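# Place the strawberry cake in the white basket

## Task

Get the strawberry cake inside the white basket, leaving the basket and all other items roughly where they started, and finish with neither arm or gripper in contact with any of them.

## Robot and tools

Robot: two 6-joint arms with parallel grippers, left_arm and right_arm. Calibrated bases in the scene frame: left_arm near (-0.026, +0.301, 0) m, right_arm near (+0.053, -0.333, 0) m, both facing almost straight along +x. Scene frame: origin at table-top height halfway between the nominal bases, +x out over the table, +y toward left_arm, +z up. Arm names do not match image left/right.

Joint order for every row and every per-joint list: waist, shoulder, elbow, wrist pitch, wrist yaw, wrist roll. Wrist yaw is sign-flipped against the URDF everywhere you see or send it. Ranges in your numbers (rad): waist -2.618 to 3.054, shoulder 0.000 to 3.142, elbow 0.000 to 3.142, wrist pitch -1.571 to 1.571, wrist yaw -1.571 to 1.571, wrist roll -2.094 to 2.094. True ends may sit up to 0.059 rad either way.

Row format (shared by execute_actions and move): one flat list of 14 numbers, each in [-1, 1], covering both arms even if one stays still. Numbers 1-6: left_arm joint offsets; 7: left opening; 8-13: right_arm joint offsets; 14: right opening. Joint numbers are scaled offsets, not poses: 1.0 equals 2.224 rad for waist, shoulder, elbow and 8.485 rad for the three wrist joints. They are measured from the Joint targets reported at the start of the action (or move), never from the previous row, so resending the same offset moves further. Send 0 on an arm's joints to keep its targets. Opening is absolute: +1 fully open, -1 shut; values in between aim grip_measured at that number. A 0 there is a real command, so resend the current value (see Tool commands) to leave a gripper alone.

execute_actions(actions, cameras): actions is a list of up to 15 actions; each action is a list of up to 15 rows, one per 1/30 s step, and an action always lasts 15 steps (0.5 s), the last row repeating if fewer are given. An empty list just reports state. A whole call is rejected if any action is malformed or its first action would push a joint more than 0.059 rad past its range; later offending actions are refused for both arms.

move(target, speed, blend, opening_speed, blocking, cameras): target is one 14-number row or a list of up to 15 rows, all offsets from the same starting Joint targets. Joints interpolate together, so the gripper path curves; no collision avoidance. speed: rad/s for whichever joint has most to travel, 0.01 to 12.57, default 0.5; one value or one per target. blend: corner rounding in rad for lists (default 0). opening_speed: rate of the gripper command in scale units per second, at least 0.2; use a low value to close on squashable things. Paths take 0.5 s to 10 s. blocking=false returns after about 0.5 s while the move continues. The result adds a move: line such as done, off_target (resting over 0.035 rad from target), moving, held or fault, plus limits=held if steps were withheld. done does not mean free of contact.

wait(seconds 0 to 10) lets time pass, holding commands. stop() brakes a running move. zoom_image(camera, region=[x0, y0, x1, y1]) enlarges part of the newest image, pixel coordinates from top-left, max 504 x 504. read_manual(section) gives licence text only. finished_scene(scene) ends the current scene irreversibly; pass its number.

Cameras: cam_head_left, cam_head_right, cam_left_wrist, cam_right_wrist, each 672x504. cameras argument: omit, null or ["all"] for all, [] for none; an unknown name invalidates the call.

Result lines: end_effector_position (m) and end_effector_quat_wxyz in the scene frame, the point midway between finger pads, about 1 cm short of the tips; fingers point along gripper +z and open along its y. Accuracy is a few cm. Joint positions / Joint velocities: six joints (rad, rad/s) then pad gap (m; 0.094 fully open). "within noise" means that arm is still. Joint targets: the base your next offsets count from. Tool commands: current gripper commands. grip_measured: finger opening on the command scale; it can read a few mm off and keeps following the command past contact, so it does not reveal touch. grip_effort_nm: gripper motor effort, negative closing, with offset. Joint torques: raw drive output incl. gravity, offset and noisy; first three wrap at ±28 N m. "joint sent to its limit", "joint command not followed" (clearance check altered targets), MOTOR HOT and OVER-TEMPERATURE FAULT (arm folds and goes idle) are warnings.

Motion limits: each joint target can lead its measured angle by at most 0.339 rad (big three) or 2.2 rad (wrist); targets that would shift a gripper over 200 mm are scaled back, so large moves need several actions. Tiny turns may not start.

Cautions: approach slowly; fast moves and targets set deep beyond contact hit and press hard. Never let the two arms or grippers collide or grip each other. Do not drop the cake or release it while moving; nothing may leave the table. Squeeze gently. A loose object may occasionally get nudged. To stop pressing on something, command targets back past the measured positions. Holding loads, stretching out or straining toward unreachable poses heats motors. At the end, open fully and lift the gripper clear; a wrist camera cable resting on an object counts as touching it.

Each tool is called after "Call:" by a JSON object that holds its "method" and its "body", one argument or row to a line.

## Session

Call:
{"method": "execute_actions", "body": {
  "actions": []
}}

Scene clock: 0.00 s.
left_arm: end_effector_position=(+0.3624, +0.3385, +0.1097) grip_measured=+1.000 grip_effort_nm=n/a end_effector_quat_wxyz=(+0.602, -0.087, +0.789, +0.082) | right_arm: end_effector_position=(+0.4660, -0.3439, +0.1193) grip_measured=+1.000 grip_effort_nm=n/a end_effector_quat_wxyz=(+0.600, +0.032, +0.799, -0.027)
Joint positions: left_arm=[-0.053 1.534 0.331 0.929 0.258 -0.047 0.094] | right_arm=[0.002 1.547 0.43 0.833 -0.094 0.022 0.094]
Joint velocities: within noise
Joint torques (N m): no reading
Motor temperatures (°C): left_arm=[24 29 26 27 23 21 25] | right_arm=[24 31 28 37 24 22 22]
Heat: left arm: 29 °C; right arm: 37 °C.
Joint targets: left_arm=[-0.053 1.528 0.336 0.925 0.259 -0.048] | right_arm=[0.002 1.544 0.433 0.822 -0.095 0.022]
Tool commands: left_gripper/opening=+1.0 right_gripper/opening=+1.0

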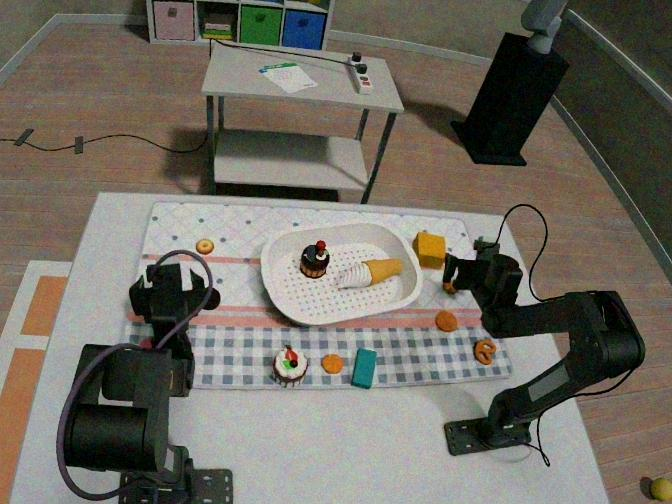

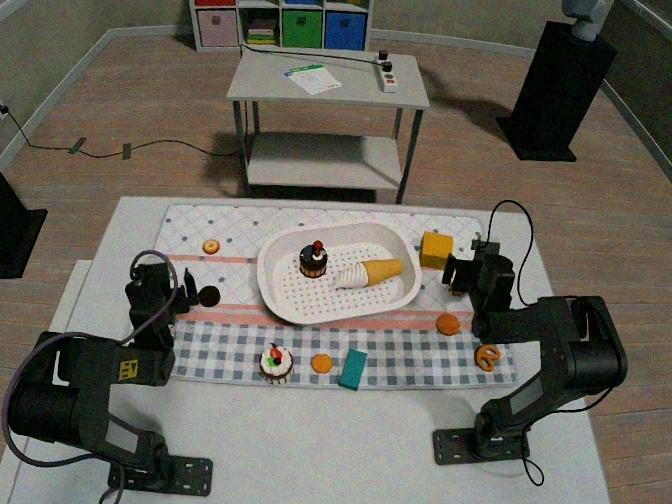

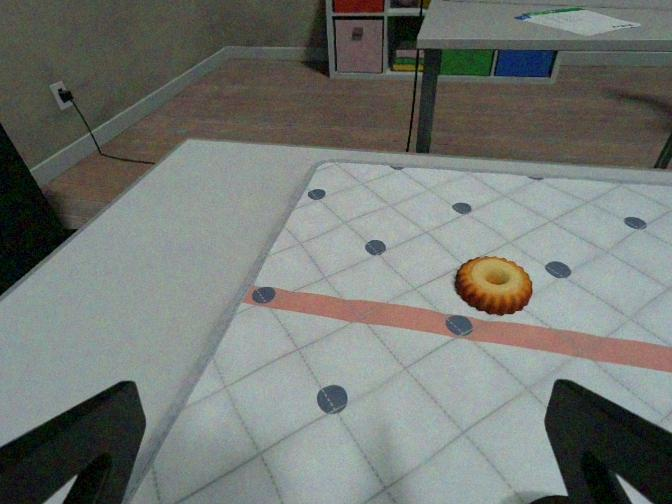

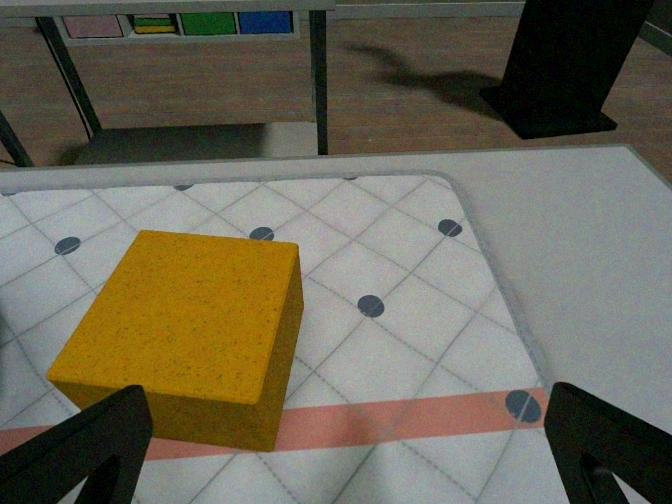

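Call:
{"method": "move", "body": {
  "target": [
    [-0.06,-0.0126,0.3885,-0.1797,-0.0305,0.0057,1,0,0,0,0,0,0,1],
    [-0.2428,0.2028,0.6978,-0.2834,-0.0305,0.0057,1,0,0,0,0,0,0,1]
  ],
  "speed": 1.5,
  "blend": [0.15,0]
}}

Scene clock: 40.57 s.
left_arm: end_effector_position=(+0.2889, +0.1022, +0.1471) grip_measured=+1.000 grip_effort_nm=0.002 end_effector_quat_wxyz=(+0.003, +0.277, +0.961, +0.001) | right_arm: end_effector_position=(+0.4660, -0.3439, +0.1193) grip_measured=+1.000 grip_effort_nm=0.027 end_effector_quat_wxyz=(+0.600, +0.032, +0.799, -0.027)
Joint positions: left_arm=[-0.598 1.965 1.857 -1.457 0.005 -0.005 0.094] | right_arm=[0.002 1.547 0.43 0.833 -0.094 0.022 0.094]
Joint velocities: within noise
Joint torques (N m): left_arm=[0.39 -8.09 8.29 0.11 -0.03 0.09] | right_arm=[0.03 -4.94 7.01 1.54 -0.05 -0.01]
Motor temperatures (°C): left_arm=[24 29 27 35 23 21 24] | right_arm=[23 32 29 41 24 22 22]
Heat: left arm: 35 °C; right arm: 41 °C.
Joint targets: left_arm=[-0.593 1.980 1.888 -1.479 0.000 0.001] | right_arm=[0.002 1.544 0.433 0.822 -0.095 0.022]
move: done

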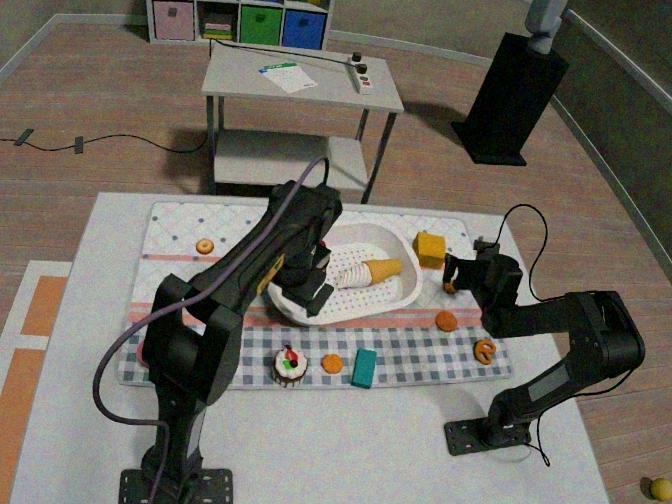

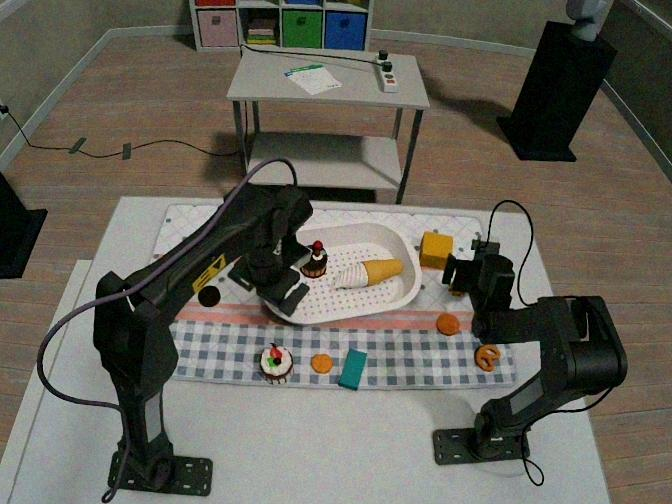

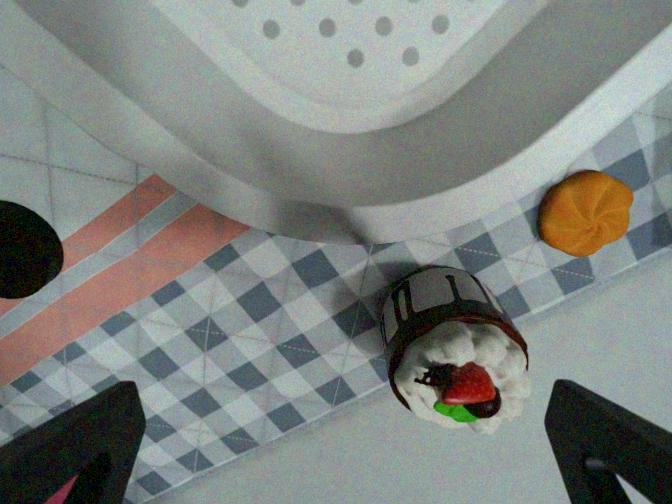

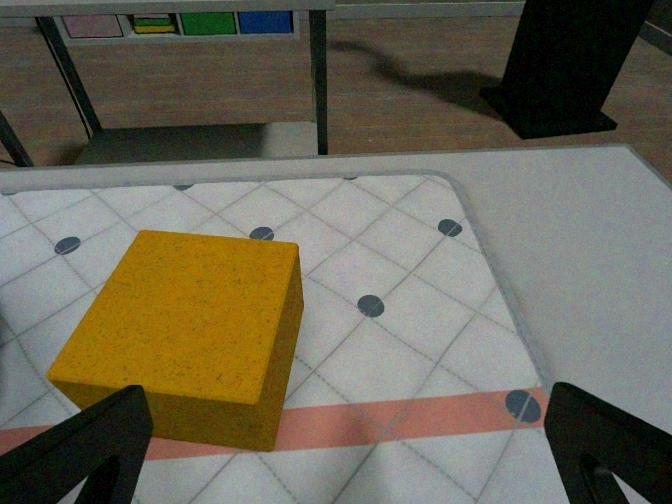

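Call:
{"method": "move", "body": {
  "target": [-0.0908,-0.1187,-0.2059,0.0229,0,0,1,0,0,0,0,0,0,1],
  "speed": 1,
  "cameras": ["cam_head_right","cam_left_wrist"]
}}

Scene clock: 57.23 s.
left_arm: end_effector_position=(+0.1989, +0.0874, +0.1168) grip_measured=+1.000 grip_effort_nm=0.007 end_effector_quat_wxyz=(-0.010, +0.370, +0.929, +0.006) | right_arm: end_effector_position=(+0.4660, -0.3439, +0.1193) grip_measured=+1.000 grip_effort_nm=0.027 end_effector_quat_wxyz=(+0.600, +0.032, +0.799, -0.027)
Joint positions: left_arm=[-0.794 1.741 1.446 -1.3 0.003 -0.005 0.094] | right_arm=[0.002 1.547 0.43 0.833 -0.094 0.022 0.094]
Joint velocities: within noise
Joint torques (N m): left_arm=[-0.1 -9.37 4.52 0.44 -0.03 0.08] | right_arm=[0.03 -4.94 6.99 1.54 -0.05 -0.01]
Motor temperatures (°C): left_arm=[24 30 28 30 23 21 24] | right_arm=[23 32 29 41 24 22 22]
Heat: left arm: 30 °C; right arm: 41 °C.
Joint targets: left_arm=[-0.795 1.716 1.430 -1.285 0.000 0.001] | right_arm=[0.002 1.544 0.433 0.822 -0.095 0.022]
move: done
Images, in order (width x height): cam_head_right 672x504, cam_left_wrist 672x504.

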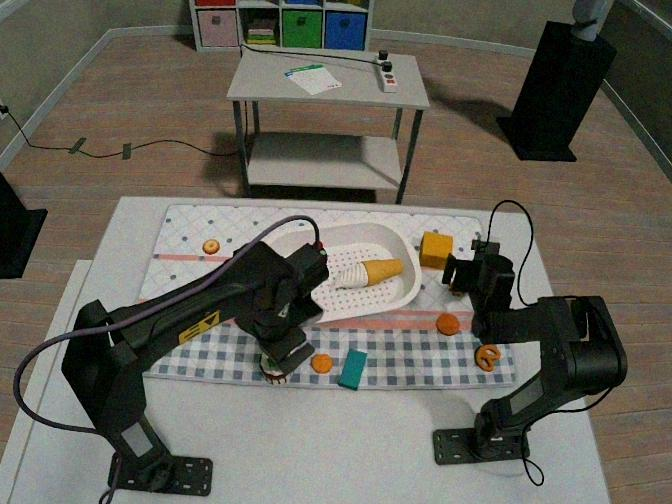

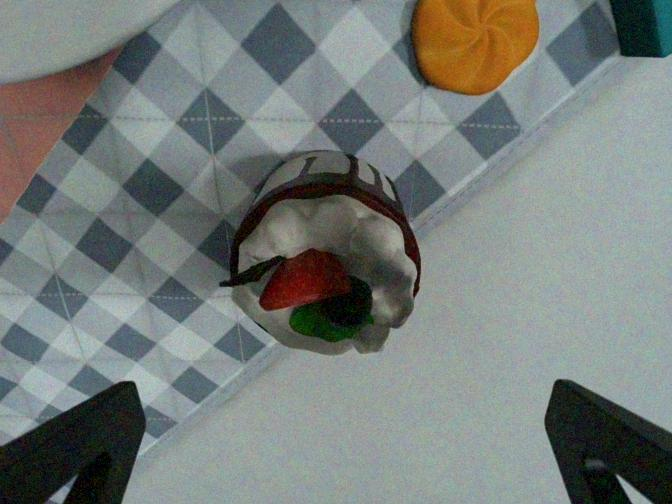

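Call:
{"method": "move", "body": {
  "target": [0.0112,0.0355,-0.0112,0.0123,0,0,1,0,0,0,0,0,0,1],
  "cameras": ["cam_head_right","cam_left_wrist"]
}}

Call:
{"method": "move", "body": {
  "target": [0,0.0252,-0.0751,0.0262,0,0,1,0,0,0,0,0,0,1],
  "cameras": ["cam_head_left","cam_left_wrist"]
}}

Scene clock: 77.40 s.
left_arm: end_effector_position=(+0.2158, +0.0797, +0.0957) grip_measured=+1.000 grip_effort_nm=-0.002 end_effector_quat_wxyz=(+0.003, +0.361, +0.932, +0.001) | right_arm: end_effector_position=(+0.4660, -0.3439, +0.1193) grip_measured=+1.000 grip_effort_nm=0.027 end_effector_quat_wxyz=(+0.600, +0.032, +0.799, -0.027)
Joint positions: left_arm=[-0.775 1.787 1.418 -1.197 0.003 -0.005 0.094] | right_arm=[0.002 1.547 0.43 0.833 -0.094 0.022 0.094]
Joint velocities: within noise
Joint torques (N m): left_arm=[0.47 -7.09 4.71 0.49 -0.02 0.09] | right_arm=[0.03 -4.94 7.02 1.54 -0.05 -0.01]
Motor temperatures (°C): left_arm=[24 31 27 28 23 21 24] | right_arm=[23 32 29 41 24 22 21]
Heat: left arm: 31 °C; right arm: 41 °C.
Joint targets: left_arm=[-0.770 1.795 1.405 -1.181 0.000 0.001] | right_arm=[0.002 1.544 0.433 0.822 -0.095 0.022]
move: done
Images, in order (width x height): cam_head_right 672x504, cam_left_wrist 672x504.

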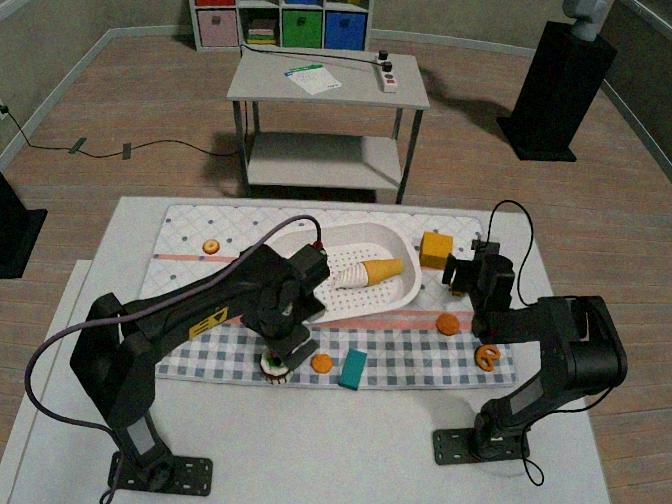

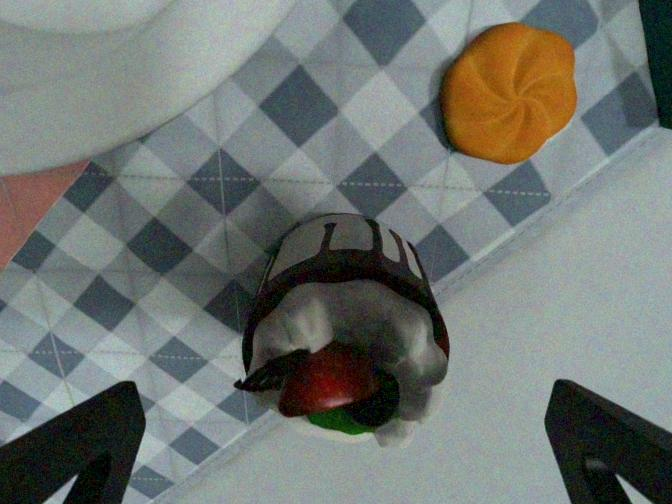

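Scene clock: 78.60 s.
left_arm: end_effector_position=(+0.2159, +0.0797, +0.0375) grip_measured=+1.000 grip_effort_nm=0.007 end_effector_quat_wxyz=(+0.002, +0.361, +0.932, +0.001) | right_arm: end_effector_position=(+0.4660, -0.3439, +0.1193) grip_measured=+1.000 grip_effort_nm=0.027 end_effector_quat_wxyz=(+0.600, +0.032, +0.799, -0.027)
Joint positions: left_arm=[-0.775 1.842 1.25 -0.976 0.003 -0.005 0.094] | right_arm=[0.002 1.547 0.43 0.833 -0.094 0.022 0.094]
Joint velocities: within noise
Joint torques (N m): left_arm=[0.44 -7.3 4.56 0.53 -0.02 0.09] | right_arm=[0.05 -4.94 7.02 1.54 -0.05 0]
Motor temperatures (°C): left_arm=[24 31 27 28 23 21 24] | right_arm=[23 32 29 41 24 22 21]
Heat: left arm: 31 °C; right arm: 41 °C.
Joint targets: left_arm=[-0.770 1.850 1.239 -0.958 0.000 0.001] | right_arm=[0.002 1.544 0.433 0.822 -0.095 0.022]
move: done
Images, in order (width x height): cam_head_left 672x504, cam_left_wrist 672x504.

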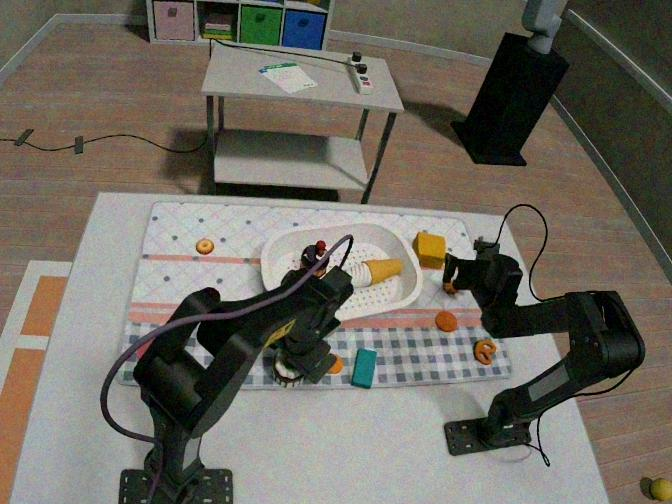

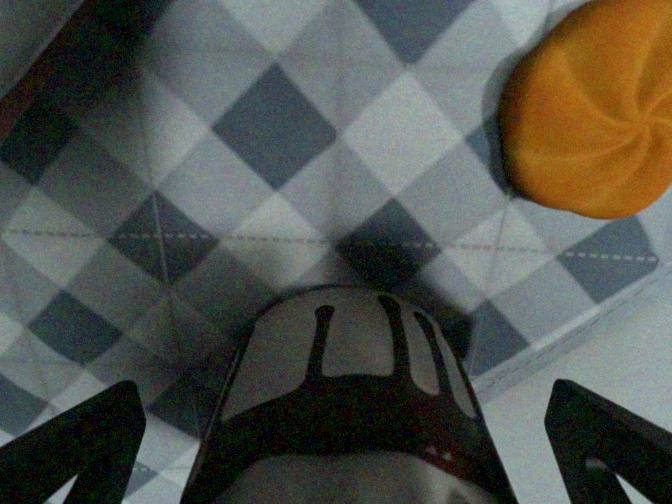

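Call:
{"method": "move", "body": {
  "target": [
    [0,-0.0218,-0.029,0.0017,0,0,1,0,0,0,0,0,0,1],
    [0,-0.0218,-0.029,0.0017,0,0,0.3,0,0,0,0,0,0,1]
  ],
  "opening_speed": 0.8,
  "cameras": ["cam_left_wrist"]
}}

Scene clock: 90.20 s.
left_arm: end_effector_position=(+0.2047, +0.0899, +0.0271) grip_measured=+0.400 grip_effort_nm=-1.013 end_effector_quat_wxyz=(-0.012, +0.362, +0.932, +0.006) | right_arm: end_effector_position=(+0.4660, -0.3439, +0.1193) grip_measured=+1.000 grip_effort_nm=0.032 end_effector_quat_wxyz=(+0.600, +0.032, +0.799, -0.027)
Joint positions: left_arm=[-0.775 1.83 1.189 -0.957 0.003 -0.005 0.066] | right_arm=[0.002 1.547 0.43 0.833 -0.094 0.022 0.094]
Joint velocities: within noise
Joint torques (N m): left_arm=[0.42 -10.04 4.19 0.42 -0.02 0.09] | right_arm=[0.03 -4.94 7.01 1.54 -0.05 -0.01]
Motor temperatures (°C): left_arm=[24 31 27 28 23 20 24] | right_arm=[23 32 29 41 24 22 21]
Heat: left arm: 31 °C; right arm: 41 °C.
Joint targets: left_arm=[-0.770 1.802 1.174 -0.944 0.000 0.001] | right_arm=[0.002 1.544 0.433 0.822 -0.095 0.022]
move: done
Images, in order (width x height): cam_left_wrist 672x504.

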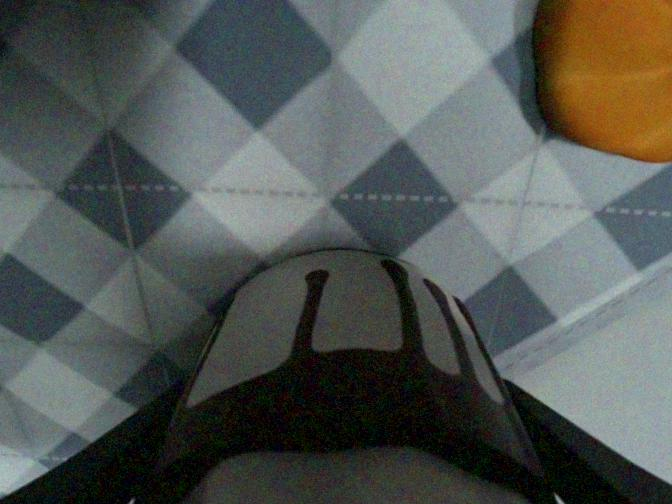

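Call:
{"method": "move", "body": {
  "target": [
    [0,-0.0836,0.0805,-0.0286,0,0,0.35,0,0,0,0,0,0,1],
    [0.1079,0.0787,0.321,-0.0315,0,0,0.35,0,0,0,0,0,0,1]
  ],
  "speed": 0.8
}}

Scene clock: 107.60 s.
left_arm: end_effector_position=(+0.3580, +0.0947, +0.1538) grip_measured=+0.400 grip_effort_nm=-1.028 end_effector_quat_wxyz=(+0.127, +0.241, +0.962, -0.031) | right_arm: end_effector_position=(+0.4660, -0.3439, +0.1193) grip_measured=+1.000 grip_effort_nm=0.027 end_effector_quat_wxyz=(+0.600, +0.032, +0.799, -0.027)
Joint positions: left_arm=[-0.526 1.966 1.851 -1.193 0.003 -0.005 0.066] | right_arm=[0.002 1.547 0.43 0.833 -0.094 0.022 0.094]
Joint velocities: within noise
Joint torques (N m): left_arm=[-0.42 -8.83 9.17 0.68 -0.01 0.08] | right_arm=[0.03 -4.94 6.99 1.54 -0.05 -0.01]
Motor temperatures (°C): left_arm=[24 32 27 27 23 20 25] | right_arm=[23 31 28 41 24 22 21]
Heat: left arm: 32 °C; right arm: 41 °C.
Joint targets: left_arm=[-0.530 1.977 1.888 -1.211 0.000 0.001] | right_arm=[0.002 1.544 0.433 0.822 -0.095 0.022]
move: off_target (left_arm); left_arm: the elbow is farthest, 0.037 rad from its target

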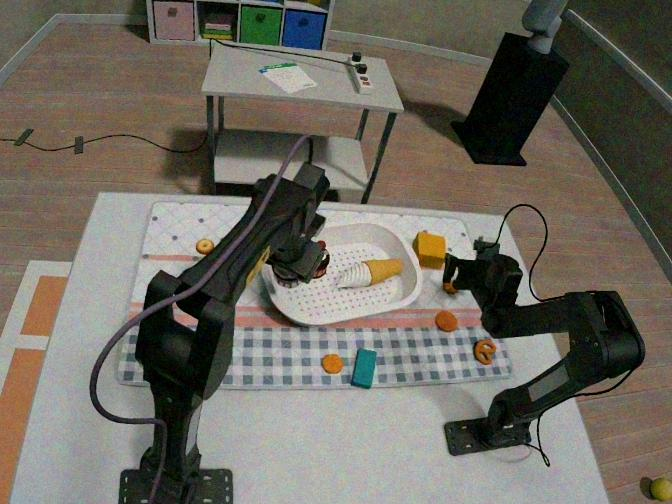

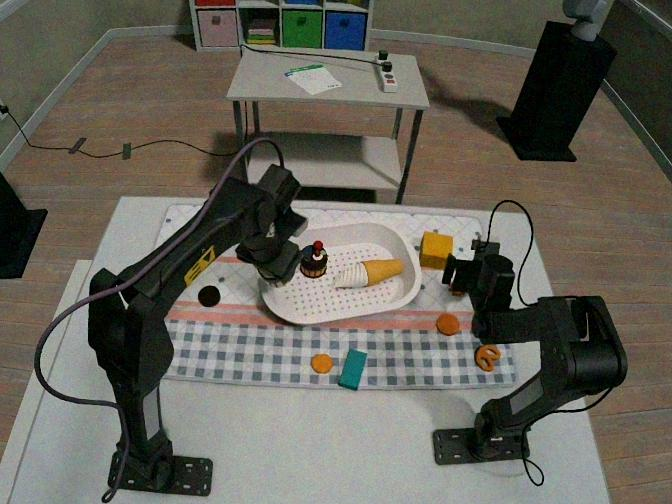

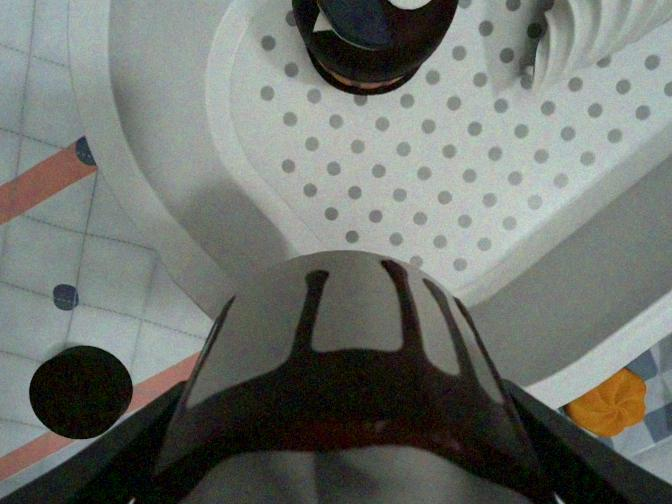

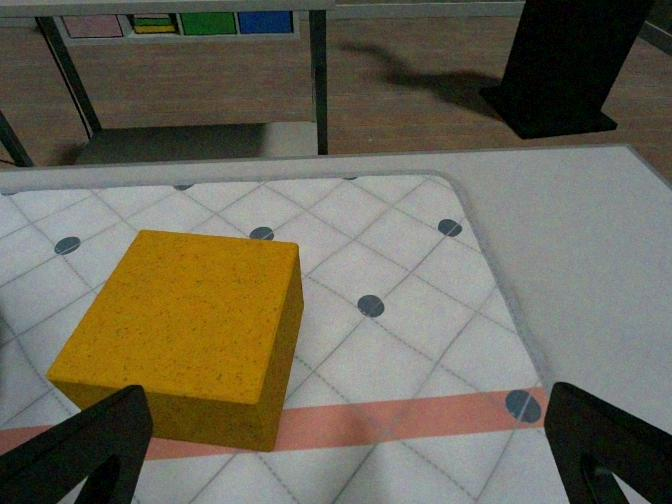

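Call:
{"method": "move", "body": {
  "target": [
    [-0.0558,0.0818,0.1057,-0.0062,0,0,0.35,0,0,0,0,0,0,1],
    [-0.0558,0.2343,0.2403,-0.0335,0,0,0.35,0,0,0,0,0,0,1]
  ],
  "speed": 0.6,
  "cameras": ["cam_head_left","cam_head_right","cam_left_wrist"]
}}

Scene clock: 129.57 s.
left_arm: end_effector_position=(+0.3616, +0.0200, +0.0648) grip_measured=+0.400 grip_effort_nm=-1.028 end_effector_quat_wxyz=(-0.001, +0.307, +0.952, +0.001) | right_arm: end_effector_position=(+0.4660, -0.3439, +0.1193) grip_measured=+1.000 grip_effort_nm=0.027 end_effector_quat_wxyz=(+0.600, +0.032, +0.799, -0.027)
Joint positions: left_arm=[-0.66 2.492 2.39 -1.473 0.001 -0.005 0.066] | right_arm=[0.002 1.547 0.43 0.833 -0.094 0.022 0.094]
Joint velocities: within noise
Joint torques (N m): left_arm=[0.47 -12.7 8.29 0.08 -0.01 0.08] | right_arm=[0.05 -4.96 7.01 1.54 -0.04 -0.01]
Motor temperatures (°C): left_arm=[24 31 29 26 23 20 25] | right_arm=[23 31 28 42 24 21 21]
Heat: left arm: 31 °C; right arm: 42 °C.
Joint targets: left_arm=[-0.655 2.498 2.423 -1.495 0.000 0.001] | right_arm=[0.002 1.544 0.433 0.822 -0.095 0.022]
move: done
Images, in order (width x height): cam_head_left 672x504, cam_head_right 672x504, cam_left_wrist 672x504.

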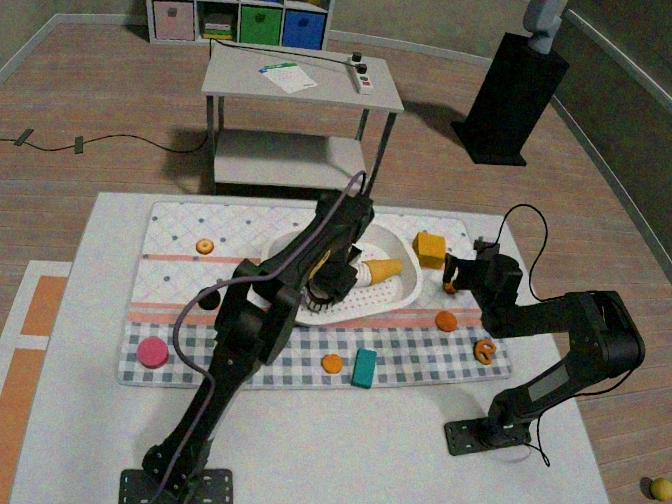

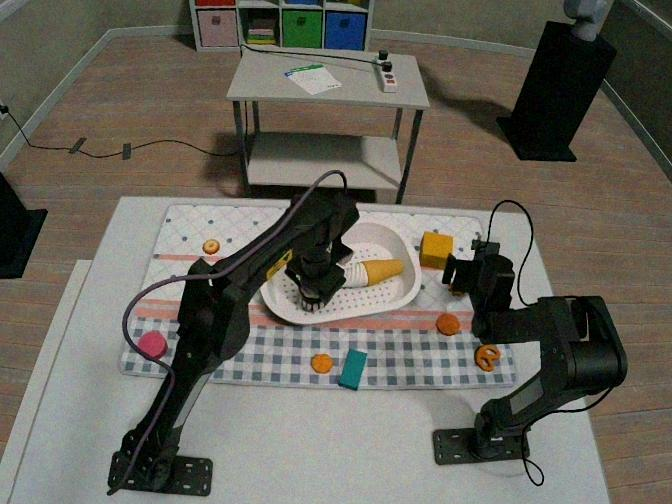

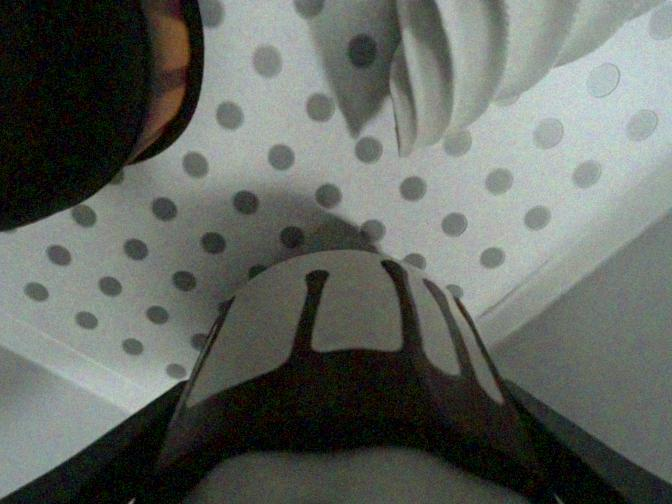

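Call:
{"method": "move", "body": {
  "target": [0,-0.0095,-0.078,0.0179,0,0,0.35,0,0,0,0,0,0,1],
  "speed": 0.2,
  "cameras": ["cam_left_wrist"]
}}

Scene clock: 134.33 s.
left_arm: end_effector_position=(+0.3589, +0.0219, +0.0376) grip_measured=+0.400 grip_effort_nm=-1.023 end_effector_quat_wxyz=(-0.011, +0.308, +0.951, +0.004) | right_arm: end_effector_position=(+0.4660, -0.3439, +0.1193) grip_measured=+1.000 grip_effort_nm=0.032 end_effector_quat_wxyz=(+0.600, +0.032, +0.799, -0.027)
Joint positions: left_arm=[-0.66 2.489 2.276 -1.382 0.001 -0.004 0.066] | right_arm=[0.002 1.547 0.43 0.833 -0.094 0.022 0.094]
Joint velocities: within noise
Joint torques (N m): left_arm=[0.47 -14.16 3.58 0.69 0 0.08] | right_arm=[0.05 -4.94 6.99 1.54 -0.05 0]
Motor temperatures (°C): left_arm=[24 33 29 26 23 20 25] | right_arm=[23 31 28 42 24 21 21]
Heat: left arm: 33 °C; right arm: 42 °C.
Joint targets: left_arm=[-0.655 2.477 2.249 -1.343 0.000 0.001] | right_arm=[0.002 1.544 0.433 0.822 -0.095 0.022]
move: off_target (left_arm); left_arm: the wrist pitch is farthest, 0.039 rad from its target
Images, in order (width x height): cam_left_wrist 672x504.

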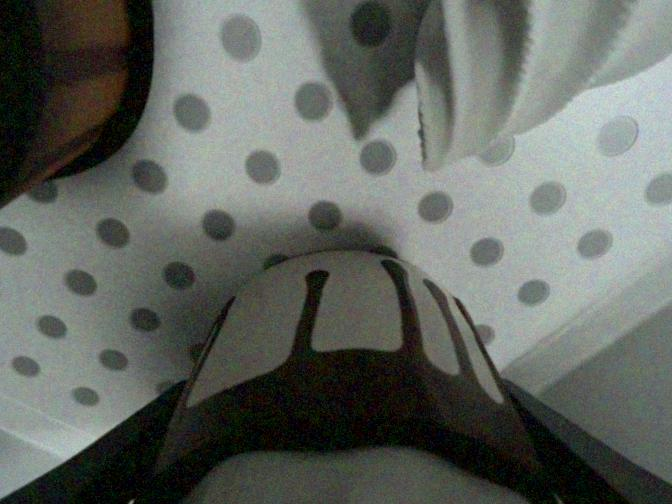

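Call:
{"method": "move", "body": {
  "target": [0,0,0,0,0,0,0.8,0,0,0,0,0,0,1],
  "opening_speed": 1,
  "cameras": ["cam_left_wrist"]
}}

Call:
{"method": "move", "body": {
  "target": [
    [0,0.0095,0.078,-0.0179,0,0,0.8,0,0,0,0,0,0,1],
    [0,-0.143,-0.0567,0.0093,0,0,0.8,0,0,0,0,0,0,1]
  ],
  "speed": 0.8
}}

Scene clock: 142.23 s.
left_arm: end_effector_position=(+0.3612, +0.0202, +0.0344) grip_measured=+0.798 grip_effort_nm=0.110 end_effector_quat_wxyz=(-0.006, +0.308, +0.951, +0.003) | right_arm: end_effector_position=(+0.4660, -0.3439, +0.1193) grip_measured=+1.000 grip_effort_nm=0.027 end_effector_quat_wxyz=(+0.600, +0.032, +0.799, -0.027)
Joint positions: left_arm=[-0.66 2.489 2.264 -1.359 0.001 -0.004 0.084] | right_arm=[0.002 1.547 0.43 0.833 -0.094 0.022 0.094]
Joint velocities: within noise
Joint torques (N m): left_arm=[0.47 -14.22 4.59 0.47 0.01 0.07] | right_arm=[0.05 -4.96 7.01 1.54 -0.05 0]
Motor temperatures (°C): left_arm=[23 34 28 26 23 20 25] | right_arm=[23 31 28 42 23 21 21]
Heat: left arm: 34 °C; right arm: 42 °C.
Joint targets: left_arm=[-0.655 2.477 2.249 -1.343 0.000 0.001] | right_arm=[0.002 1.544 0.433 0.822 -0.095 0.022]
move: done
Images, in order (width x height): cam_left_wrist 672x504.

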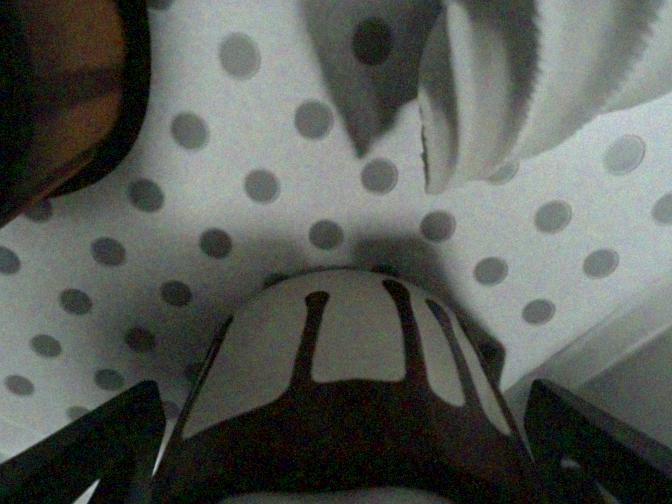

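Scene clock: 143.83 s.
left_arm: end_effector_position=(+0.3617, +0.0198, +0.1505) grip_measured=+0.798 grip_effort_nm=0.115 end_effector_quat_wxyz=(+0.125, +0.305, +0.943, -0.040) | right_arm: end_effector_position=(+0.4660, -0.3439, +0.1193) grip_measured=+1.000 grip_effort_nm=0.027 end_effector_quat_wxyz=(+0.600, +0.032, +0.799, -0.027)
Joint positions: left_arm=[-0.66 2.166 2.138 -1.279 0.001 -0.004 0.084] | right_arm=[0.002 1.547 0.43 0.833 -0.094 0.022 0.094]
Joint velocities: within noise
Joint torques (N m): left_arm=[0.49 -11.88 4.83 1.01 0 0.07] | right_arm=[0.03 -4.96 6.99 1.54 -0.05 0]
Motor temperatures (°C): left_arm=[23 35 28 26 23 20 25] | right_arm=[23 31 28 42 23 21 21]
Heat: left arm: 35 °C; right arm: 42 °C.
Joint targets: left_arm=[-0.655 2.159 2.123 -1.265 0.000 0.001] | right_arm=[0.002 1.544 0.433 0.822 -0.095 0.022]
move: done

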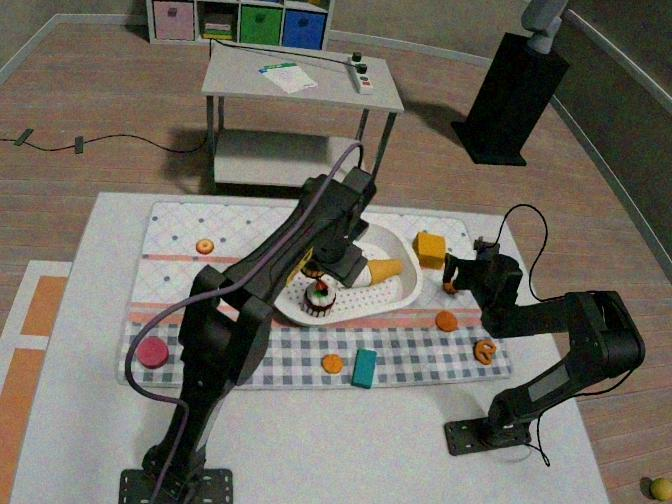

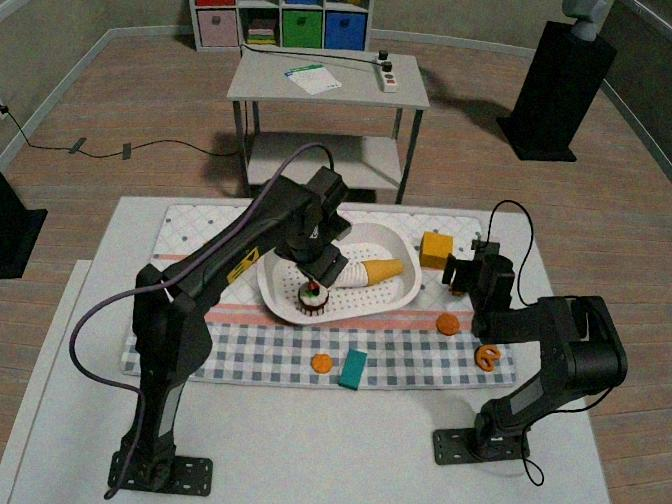

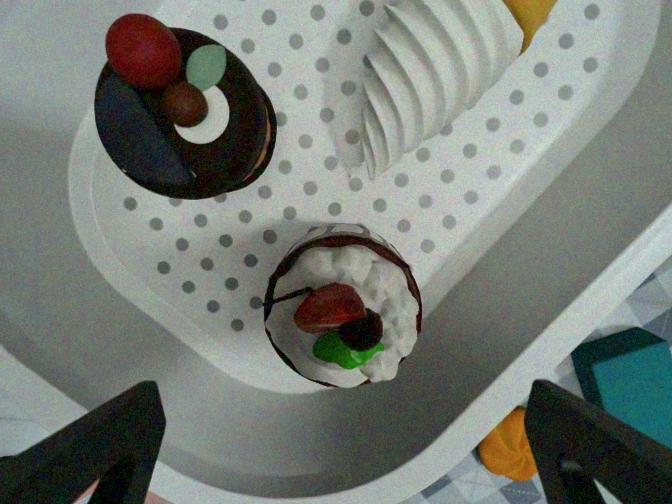

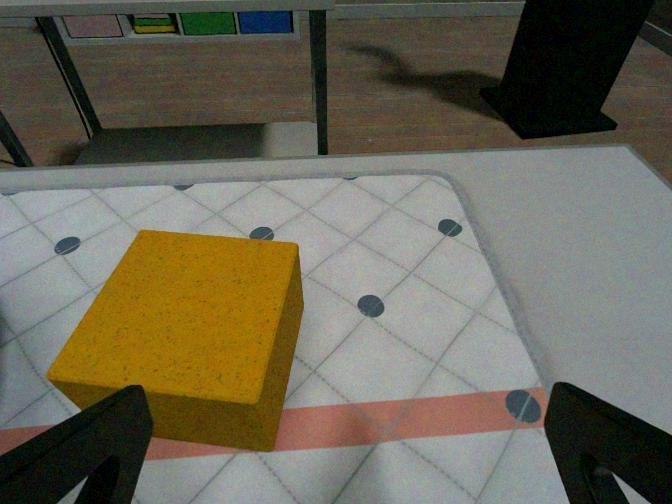

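Call:
{"method": "move", "body": {
  "target": [
    [0,0,0,0,0,0,0.8,0,-0.0085,0.2923,-0.118,0.0112,-0.0026,1],
    [0,0,0,0,0,0,0.8,0.0823,-0.0085,0.3669,-0.2495,0.0112,-0.0026,1]
  ],
  "speed": 1.5,
  "cameras": ["cam_head_left","cam_head_right","cam_right_wrist"]
}}

Scene clock: 186.17 s.
left_arm: end_effector_position=(+0.3619, +0.0197, +0.1506) grip_measured=+0.798 grip_effort_nm=0.115 end_effector_quat_wxyz=(+0.125, +0.305, +0.943, -0.040) | right_arm: end_effector_position=(+0.3064, -0.2837, +0.1128) grip_measured=+1.000 grip_effort_nm=0.027 end_effector_quat_wxyz=(-0.013, -0.091, +0.996, -0.003)
Joint positions: left_arm=[-0.66 2.166 2.138 -1.279 0.001 -0.004 0.084] | right_arm=[0.181 1.547 1.222 -1.272 -0.003 0.008 0.094]
Joint velocities: within noise
Joint torques (N m): left_arm=[0.46 -11.88 4.83 1.01 -0.01 0.08] | right_arm=[0.42 -6.86 9.92 -0.16 0.01 -0.09]
Motor temperatures (°C): left_arm=[23 39 26 26 23 20 24] | right_arm=[23 31 28 41 23 21 21]
Heat: left arm: 39 °C; right arm: 41 °C.
Joint targets: left_arm=[-0.655 2.159 2.123 -1.265 0.000 0.001] | right_arm=[0.186 1.525 1.249 -1.295 0.000 0.000]
move: done
Images, in order (width x height): cam_head_left 672x504, cam_head_right 672x504, cam_right_wrist 672x504.

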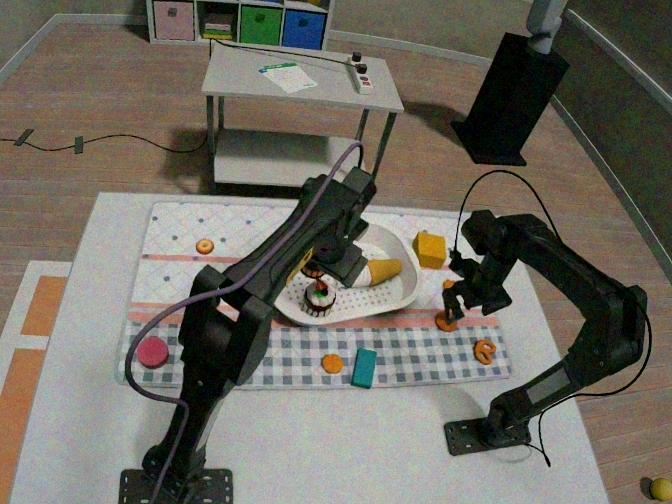

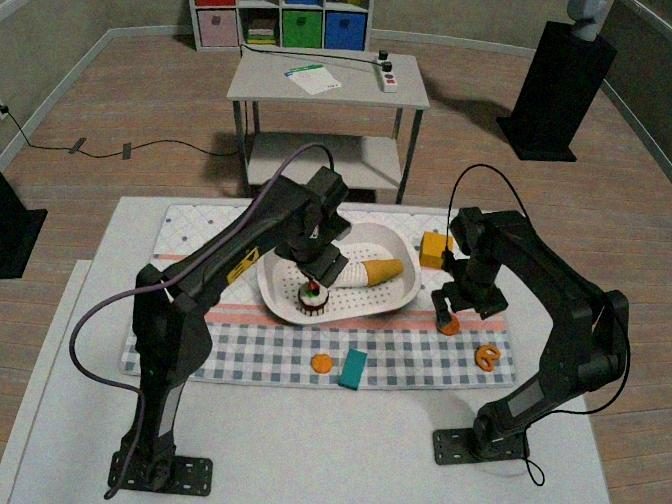

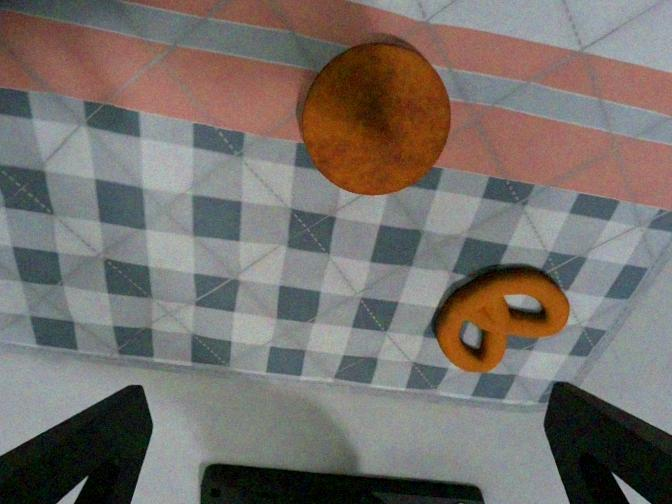

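Call:
{"method": "zoom_image", "body": {
  "camera": "cam_head_right",
  "region": [380, 180, 640, 480]
}}

Call:
{"method": "zoom_image", "body": {
  "camera": "cam_head_right",
  "region": [60, 180, 400, 504]
}}

Scaled by 1.680 from the camera's 672x504 image, which has a finer 960x720 frame.

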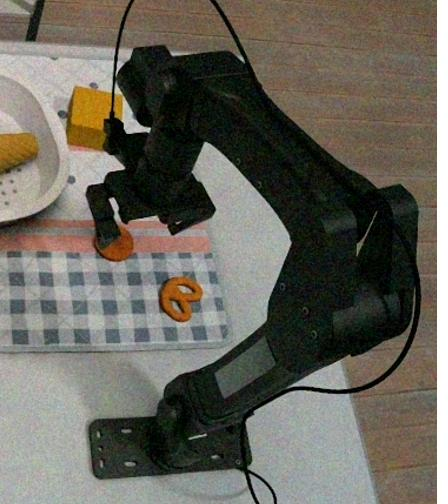

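Scaled by 1.482 from the camera's 672x504 image, which has a finer 960x720 frame.

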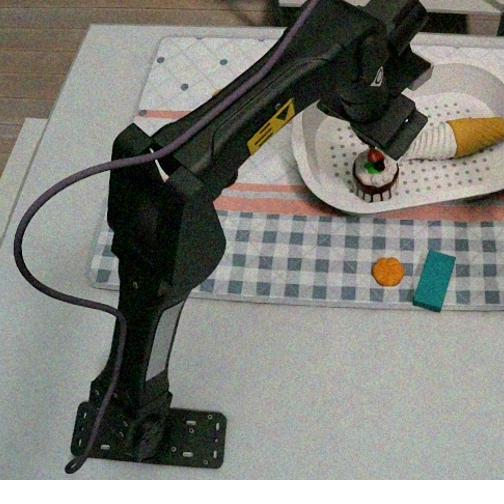

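Call:
{"method": "move", "body": {
  "target": [0,0,0,0,0,0,0.8,-0.018,0.0764,0.0805,-0.0011,0,0,1],
  "cameras": ["cam_head_left","cam_head_right","cam_right_wrist"]
}}

Scene clock: 230.77 s.
left_arm: end_effector_position=(+0.3619, +0.0197, +0.1506) grip_measured=+0.798 grip_effort_nm=0.115 end_effector_quat_wxyz=(+0.125, +0.305, +0.943, -0.040) | right_arm: end_effector_position=(+0.3509, -0.2850, +0.1236) grip_measured=+1.000 grip_effort_nm=0.027 end_effector_quat_wxyz=(+0.005, -0.075, +0.997, -0.001)
Joint positions: left_arm=[-0.66 2.166 2.138 -1.279 0.001 -0.004 0.084] | right_arm=[0.149 1.676 1.399 -1.285 -0.003 0.008 0.094]
Joint velocities: within noise
Joint torques (N m): left_arm=[0.46 -11.85 4.85 1.01 0 0.06] | right_arm=[-0.29 -5.04 10.19 -0.07 0.01 -0.09]
Motor temperatures (°C): left_arm=[23 40 26 26 23 20 24] | right_arm=[23 31 31 36 23 21 21]
Heat: left arm: 40 °C; right arm: 36 °C.
Joint targets: left_arm=[-0.655 2.159 2.123 -1.265 0.000 0.001] | right_arm=[0.146 1.695 1.429 -1.305 0.000 0.000]
move: done
Images, in order (width x height): cam_head_left 672x504, cam_head_right 672x504, cam_right_wrist 672x504.

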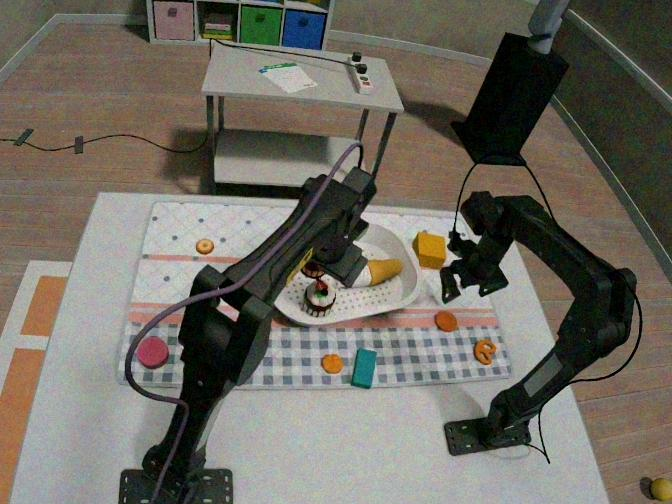

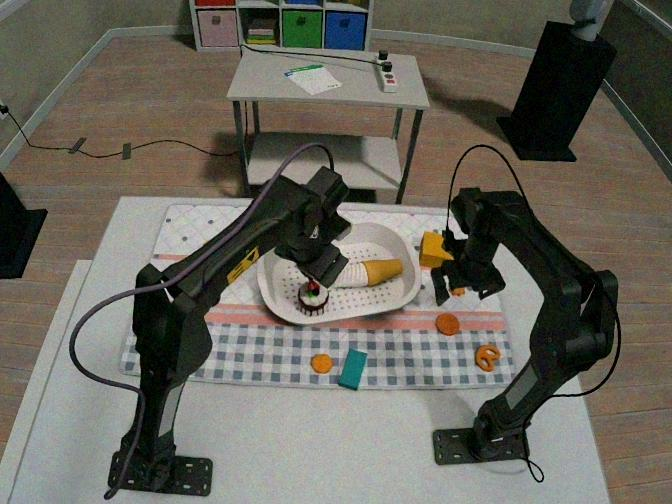

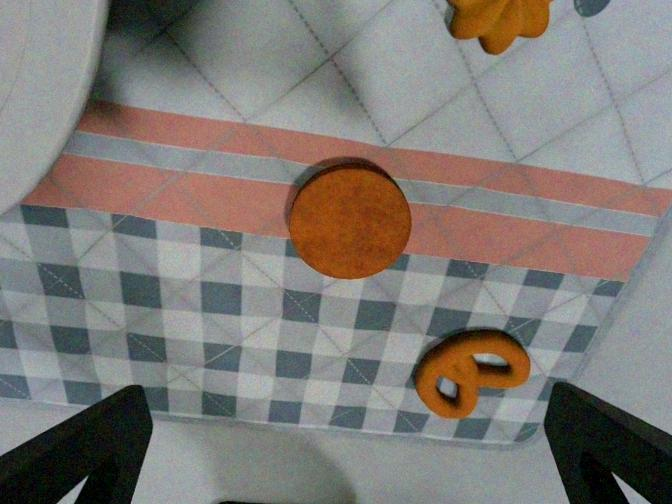

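Call:
{"method": "finished_scene", "body": {
  "scene": 1
}}

The scene is finished: the task was done.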